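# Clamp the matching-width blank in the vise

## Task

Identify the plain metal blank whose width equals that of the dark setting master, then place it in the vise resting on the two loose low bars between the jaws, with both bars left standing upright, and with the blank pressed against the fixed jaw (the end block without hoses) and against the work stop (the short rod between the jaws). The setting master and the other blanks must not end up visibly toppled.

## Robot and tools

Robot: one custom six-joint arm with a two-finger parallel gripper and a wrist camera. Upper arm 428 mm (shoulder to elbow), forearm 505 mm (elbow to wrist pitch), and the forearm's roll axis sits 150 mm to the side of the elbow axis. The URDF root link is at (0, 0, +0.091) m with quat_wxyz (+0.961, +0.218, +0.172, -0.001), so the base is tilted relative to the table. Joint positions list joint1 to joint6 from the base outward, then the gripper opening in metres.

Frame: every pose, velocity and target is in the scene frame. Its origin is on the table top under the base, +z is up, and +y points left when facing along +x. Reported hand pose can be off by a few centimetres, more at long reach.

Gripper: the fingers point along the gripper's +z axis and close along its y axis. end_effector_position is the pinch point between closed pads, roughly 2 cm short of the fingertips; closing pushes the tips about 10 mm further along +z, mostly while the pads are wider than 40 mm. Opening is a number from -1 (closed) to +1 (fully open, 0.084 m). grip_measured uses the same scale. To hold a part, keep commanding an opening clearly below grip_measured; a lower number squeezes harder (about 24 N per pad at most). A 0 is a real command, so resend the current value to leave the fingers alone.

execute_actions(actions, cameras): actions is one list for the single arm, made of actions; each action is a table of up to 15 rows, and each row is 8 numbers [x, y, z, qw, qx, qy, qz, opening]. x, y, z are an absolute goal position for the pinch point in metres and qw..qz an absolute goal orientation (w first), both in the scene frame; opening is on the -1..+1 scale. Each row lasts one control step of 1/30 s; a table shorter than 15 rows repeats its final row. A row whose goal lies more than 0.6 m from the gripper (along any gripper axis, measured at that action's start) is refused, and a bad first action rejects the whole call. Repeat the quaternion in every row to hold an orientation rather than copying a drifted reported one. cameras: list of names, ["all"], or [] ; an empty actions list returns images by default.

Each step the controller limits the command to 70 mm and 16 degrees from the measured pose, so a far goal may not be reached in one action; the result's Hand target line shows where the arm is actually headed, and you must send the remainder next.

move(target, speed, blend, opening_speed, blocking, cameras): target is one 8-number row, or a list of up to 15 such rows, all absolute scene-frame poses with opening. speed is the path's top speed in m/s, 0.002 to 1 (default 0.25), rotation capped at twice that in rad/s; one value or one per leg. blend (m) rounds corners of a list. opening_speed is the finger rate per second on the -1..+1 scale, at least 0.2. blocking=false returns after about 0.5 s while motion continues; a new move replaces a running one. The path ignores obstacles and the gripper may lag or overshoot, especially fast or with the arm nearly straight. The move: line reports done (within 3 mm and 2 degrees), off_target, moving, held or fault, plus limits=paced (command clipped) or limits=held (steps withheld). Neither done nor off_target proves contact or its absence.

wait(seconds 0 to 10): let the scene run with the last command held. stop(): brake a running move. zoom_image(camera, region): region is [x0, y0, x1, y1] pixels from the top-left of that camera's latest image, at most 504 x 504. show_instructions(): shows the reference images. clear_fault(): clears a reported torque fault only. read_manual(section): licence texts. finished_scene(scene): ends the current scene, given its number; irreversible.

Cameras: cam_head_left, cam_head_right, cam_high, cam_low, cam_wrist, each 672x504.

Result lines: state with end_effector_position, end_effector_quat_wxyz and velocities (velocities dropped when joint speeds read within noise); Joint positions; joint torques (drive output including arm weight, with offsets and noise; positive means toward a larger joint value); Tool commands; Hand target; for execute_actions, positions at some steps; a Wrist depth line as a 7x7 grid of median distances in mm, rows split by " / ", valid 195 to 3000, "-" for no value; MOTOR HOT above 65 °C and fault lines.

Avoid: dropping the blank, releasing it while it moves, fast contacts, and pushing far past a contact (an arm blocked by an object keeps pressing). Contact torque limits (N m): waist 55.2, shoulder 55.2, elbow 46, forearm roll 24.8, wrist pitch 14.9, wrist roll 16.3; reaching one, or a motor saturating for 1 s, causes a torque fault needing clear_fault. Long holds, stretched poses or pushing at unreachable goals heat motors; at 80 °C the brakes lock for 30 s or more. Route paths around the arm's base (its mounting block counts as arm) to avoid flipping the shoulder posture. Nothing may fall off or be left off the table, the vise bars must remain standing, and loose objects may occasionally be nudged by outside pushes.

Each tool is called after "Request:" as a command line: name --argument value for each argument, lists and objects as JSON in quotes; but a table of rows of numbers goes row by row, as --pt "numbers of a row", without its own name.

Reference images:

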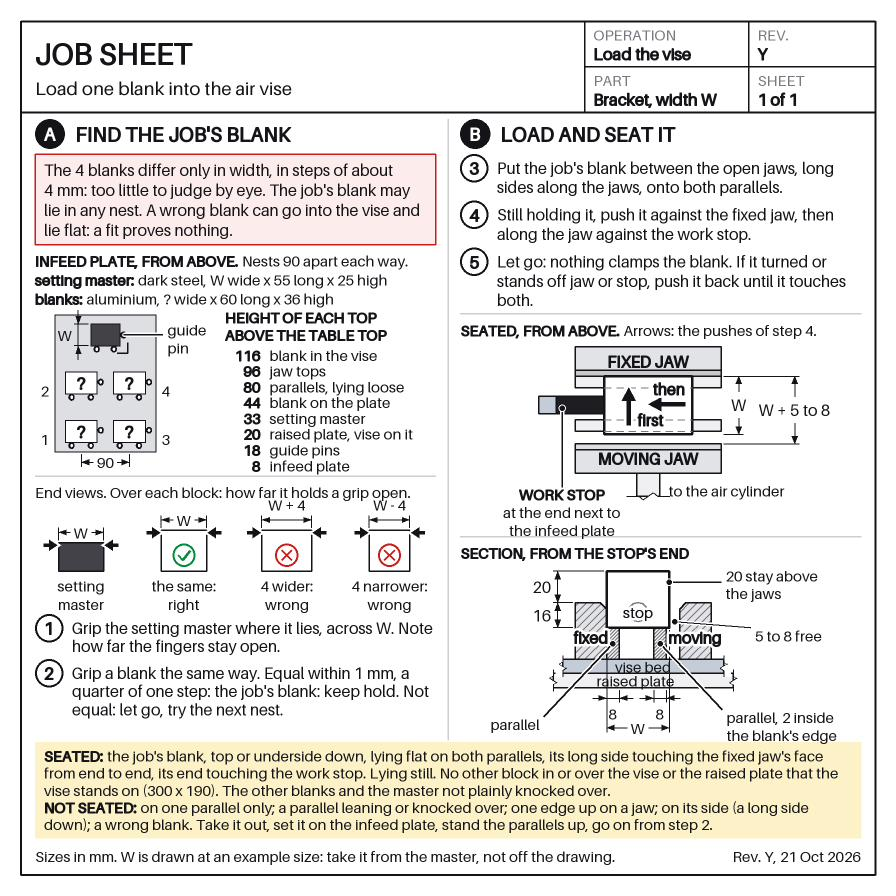

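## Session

Request:
move --target '[0.52, -0.025, 0.6, 0, 0.7071, 0.7071, 0, 1]' --speed 0.4 --cameras '["cam_wrist"]'

Scene clock: 2.50 s.
end_effector_position=(+0.5201, -0.0250, +0.6000) grip_measured=+1.00 end_effector_quat_wxyz=(+0.000, +0.707, +0.707, +0.000)
Joint positions: [0.948 0.274 -1.091 -0.538 -1.542 -0.56 0.084]
Joint torques (N m): [10.2 15.4 -32.44 -0.62 -2.56 -0.93]
Wrist depth (mm): [724 726 726 727 727 725 725 / 728 729 727 718 692 727 729 / 728 730 729 720 718 731 729 / 730 732 732 731 729 732 729 / 731 733 732 732 730 730 731 / 734 732 735 672 668 730 735 / 733 733 734 651 675 716 732]
Hand target: +0.5200, -0.0250, +0.6000; +0.000, +0.707, +0.707, +0.000
Off the commanded pose: 0.000 m, 0 deg.
move: done
Images, in order (width x height): cam_wrist 672x504.

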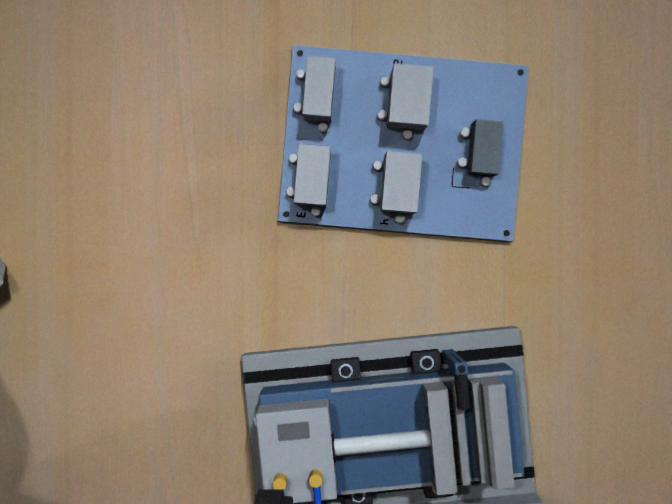

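Request:
zoom_image --camera "cam_wrist" --region '[284, 44, 452, 170]'

Request:
zoom_image --camera "cam_wrist" --region '[284, 116, 452, 242]'

Request:
zoom_image --camera "cam_wrist" --region '[420, 90, 546, 184]'

Request:
zoom_image --camera "cam_wrist" --region '[390, 350, 558, 476]'

Scaled by 3.000 from the camera's 672x504 image, which has a finer 960x720 frame.

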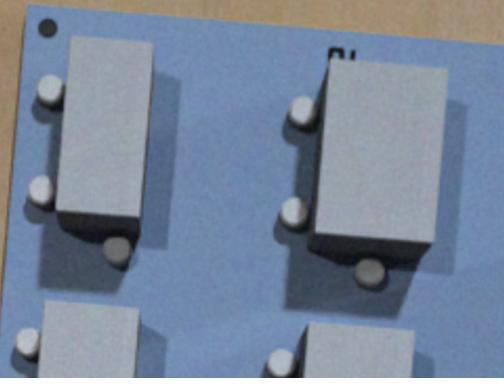

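Scaled by 3.000 from the camera's 672x504 image, which has a finer 960x720 frame.

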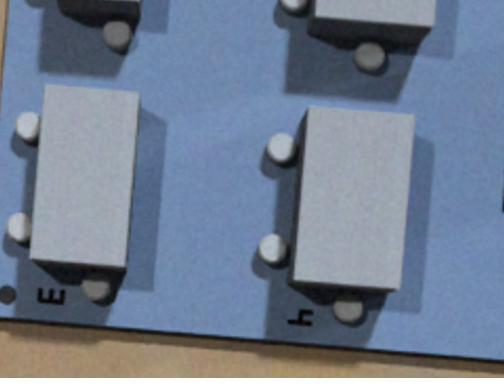

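Scaled by 4.000 from the camera's 672x504 image, which has a finer 960x720 frame.

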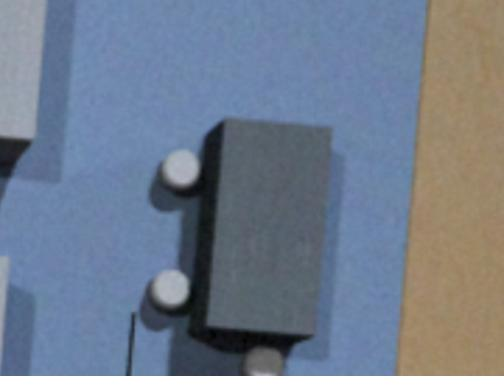

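Scaled by 3.000 from the camera's 672x504 image, which has a finer 960x720 frame.

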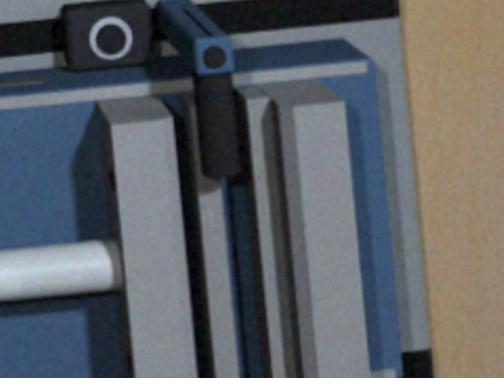

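Request:
move --pt "0.468 0.201 0.11 0 0.7355 0.6787 0 0.6" --pt "0.468 0.201 0.047 0 0.7355 0.6787 0 0.6" --pt "0.468 0.201 0.047 0 0.7355 0.6787 0 -0.75" --pt "0.468 0.201 0.12 0 0.7355 0.6787 0 -0.75" --pt "0.614 -0.1525 0.18 0 0.6744 0.7398 0 -0.75" --speed '[0.4, 0.12, 0.05, 0.12, 0.3]' --blend '[0.01, 0, 0, 0.02, 0]' --opening_speed 1.0 --cameras '["cam_wrist"]'

Request:
zoom_image --camera "cam_wrist" --region '[420, 320, 588, 446]'

Request:
zoom_image --camera "cam_wrist" --region '[280, 252, 616, 504]'

Scene clock: 46.13 s.
end_effector_position=(+0.6140, -0.1525, +0.1800) grip_measured=-0.36 end_effector_quat_wxyz=(+0.000, +0.674, +0.739, +0.000)
Joint positions: [0.107 0.02 -0.783 -0.832 -0.656 -0.921 0.029]
Joint torques (N m): [1.76 14.44 -28.79 1.76 -2.51 -1.48]
Wrist depth (mm): [310 310 309 309 309 309 308 / 310 310 309 309 309 309 309 / 310 310 310 310 310 309 309 / 291 275 290 275 250 290 310 / 242 251 251 215 215 231 311 / 223 232 231 216 - 231 311 / 223 252 252 - - - 311]
Hand target: +0.6140, -0.1525, +0.1800; +0.000, +0.674, +0.739, +0.000
Off the commanded pose: 0.000 m, 0 deg.
move: done; limits=paced
Images, in order (width x height): cam_wrist 672x504.

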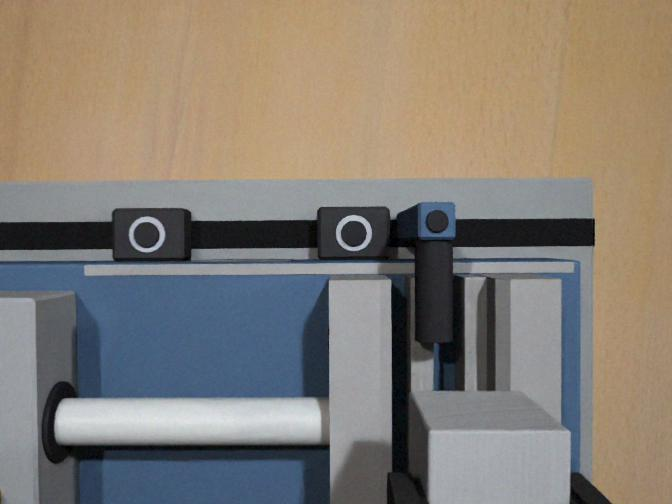

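Scaled by 3.000 from the camera's 672x504 image, which has a finer 960x720 frame.

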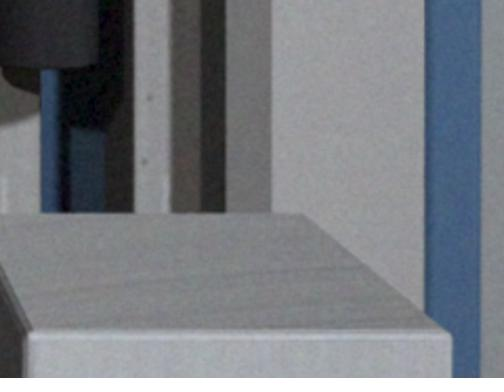

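Scaled by 1.500 from the camera's 672x504 image, which has a finer 960x720 frame.

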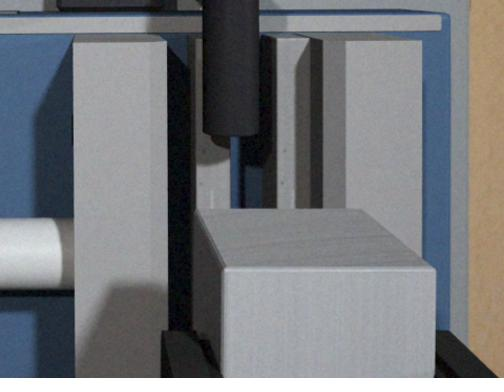

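Request:
move --pt "0.617 -0.1522 0.15 0 0.6732 0.741 0 -0.75" --pt "0.617 -0.1522 0.1205 0 0.6732 0.741 0 -0.75" --pt "0.6197 -0.15195 0.1205 0 0.6732 0.741 0 -0.75" --pt "0.6191 -0.1457 0.1205 0 0.6732 0.741 0 -0.75" --pt "0.6194 -0.14537 0.1205 0 0.6732 0.741 0 -0.75" --speed '[0.1, 0.05, 0.015, 0.015, 0.01]' --cameras '["cam_wrist"]'

Request:
zoom_image --camera "cam_wrist" --region '[420, 360, 588, 486]'

Scene clock: 69.20 s.
end_effector_position=(+0.6193, -0.1455, +0.1205) grip_measured=-0.35 end_effector_quat_wxyz=(+0.000, +0.672, +0.740, +0.000)
Joint positions: [0.064 -0.104 -0.798 -0.958 -0.566 -0.809 0.029]
Joint torques (N m): [22.19 18.23 -40.73 -1.3 7.25 2.08]
Wrist depth (mm): [250 250 250 249 249 249 249 / 250 250 250 250 250 249 249 / 250 251 250 250 250 230 249 / 215 231 231 215 230 230 230 / - - - - - - 250 / - - - - - - 251 / - - - - - - 251]
Hand target: +0.6194, -0.1454, +0.1205; +0.000, +0.672, +0.740, +0.000
Off the commanded pose: 0.000 m, 0 deg.
move: done
Images, in order (width x height): cam_wrist 672x504.

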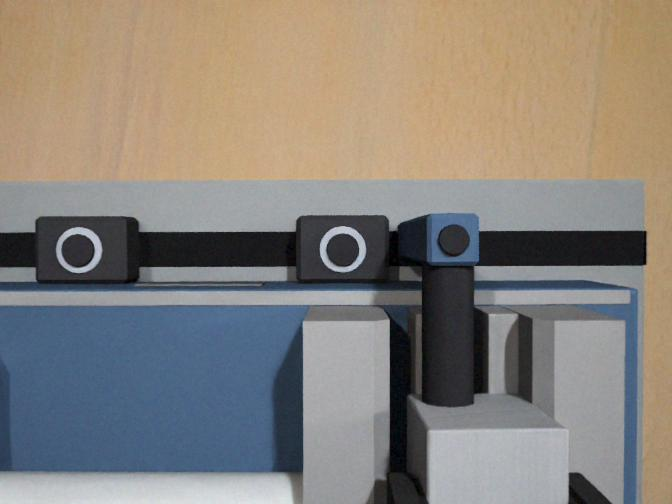

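Scaled by 3.000 from the camera's 672x504 image, which has a finer 960x720 frame.

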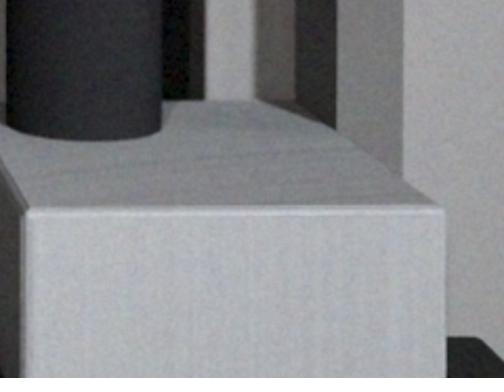

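Request:
move --pt "0.6197 -0.1452 0.1205 0 0.6732 0.741 0 -0.75" --pt "0.6195 -0.1454 0.1187 0 0.6732 0.741 0 -0.75" --pt "0.6195 -0.1454 0.1187 0 0.6732 0.741 0 -0.1" --pt "0.6193 -0.1455 0.15 0 0.6732 0.741 0 -0.1" --pt "0.656 -0.1795 0.2 0 0.6732 0.741 0 -0.1" --speed '[0.015, 0.02, 0.02, 0.1, 0.2]' --blend '[0, 0, 0, 0.01, 0]' --opening_speed 0.6 --cameras '["cam_wrist"]'

Request:
zoom_image --camera "cam_wrist" --region '[252, 200, 420, 326]'

Request:
zoom_image --camera "cam_wrist" --region '[252, 340, 420, 466]'

Scene clock: 98.20 s.
end_effector_position=(+0.6560, -0.1795, +0.2000) grip_measured=-0.11 end_effector_quat_wxyz=(+0.000, +0.672, +0.740, +0.000)
Joint positions: [0.074 -0.004 -0.894 -0.754 -0.701 -1.052 0.039]
Joint torques (N m): [2.21 38.98 -30.37 1.93 -2.53 -1.39]
Wrist depth (mm): [330 329 329 328 328 329 328 / 330 330 329 329 329 329 329 / 293 300 270 236 309 330 330 / 271 271 234 214 270 330 330 / 271 271 235 215 270 330 331 / 272 272 236 215 271 331 331 / 298 312 236 297 311 331 331]
Hand target: +0.6560, -0.1795, +0.2000; +0.000, +0.672, +0.740, +0.000
Off the commanded pose: 0.000 m, 0 deg.
move: done
Images, in order (width x height): cam_wrist 672x504.

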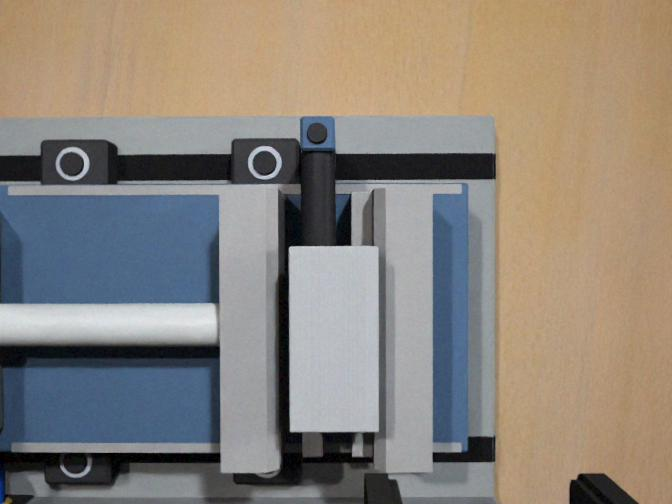

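Scaled by 3.000 from the camera's 672x504 image, which has a finer 960x720 frame.

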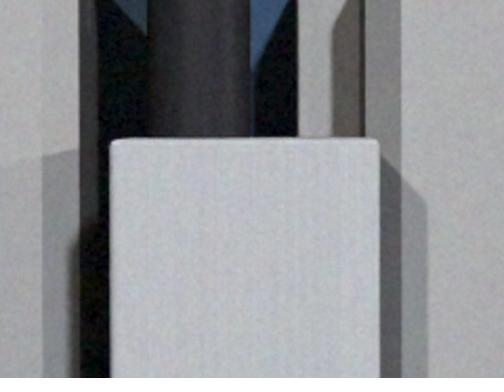

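Scaled by 3.000 from the camera's 672x504 image, which has a finer 960x720 frame.

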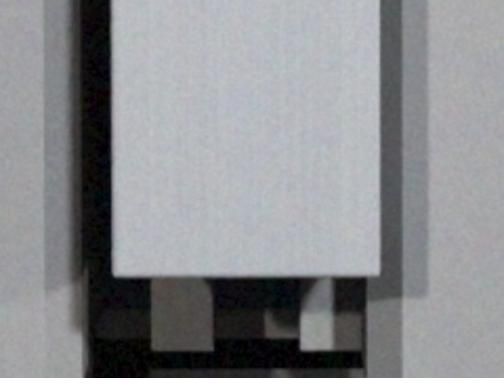

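Request:
finished_scene --scene 2

The scene is finished: the task was done.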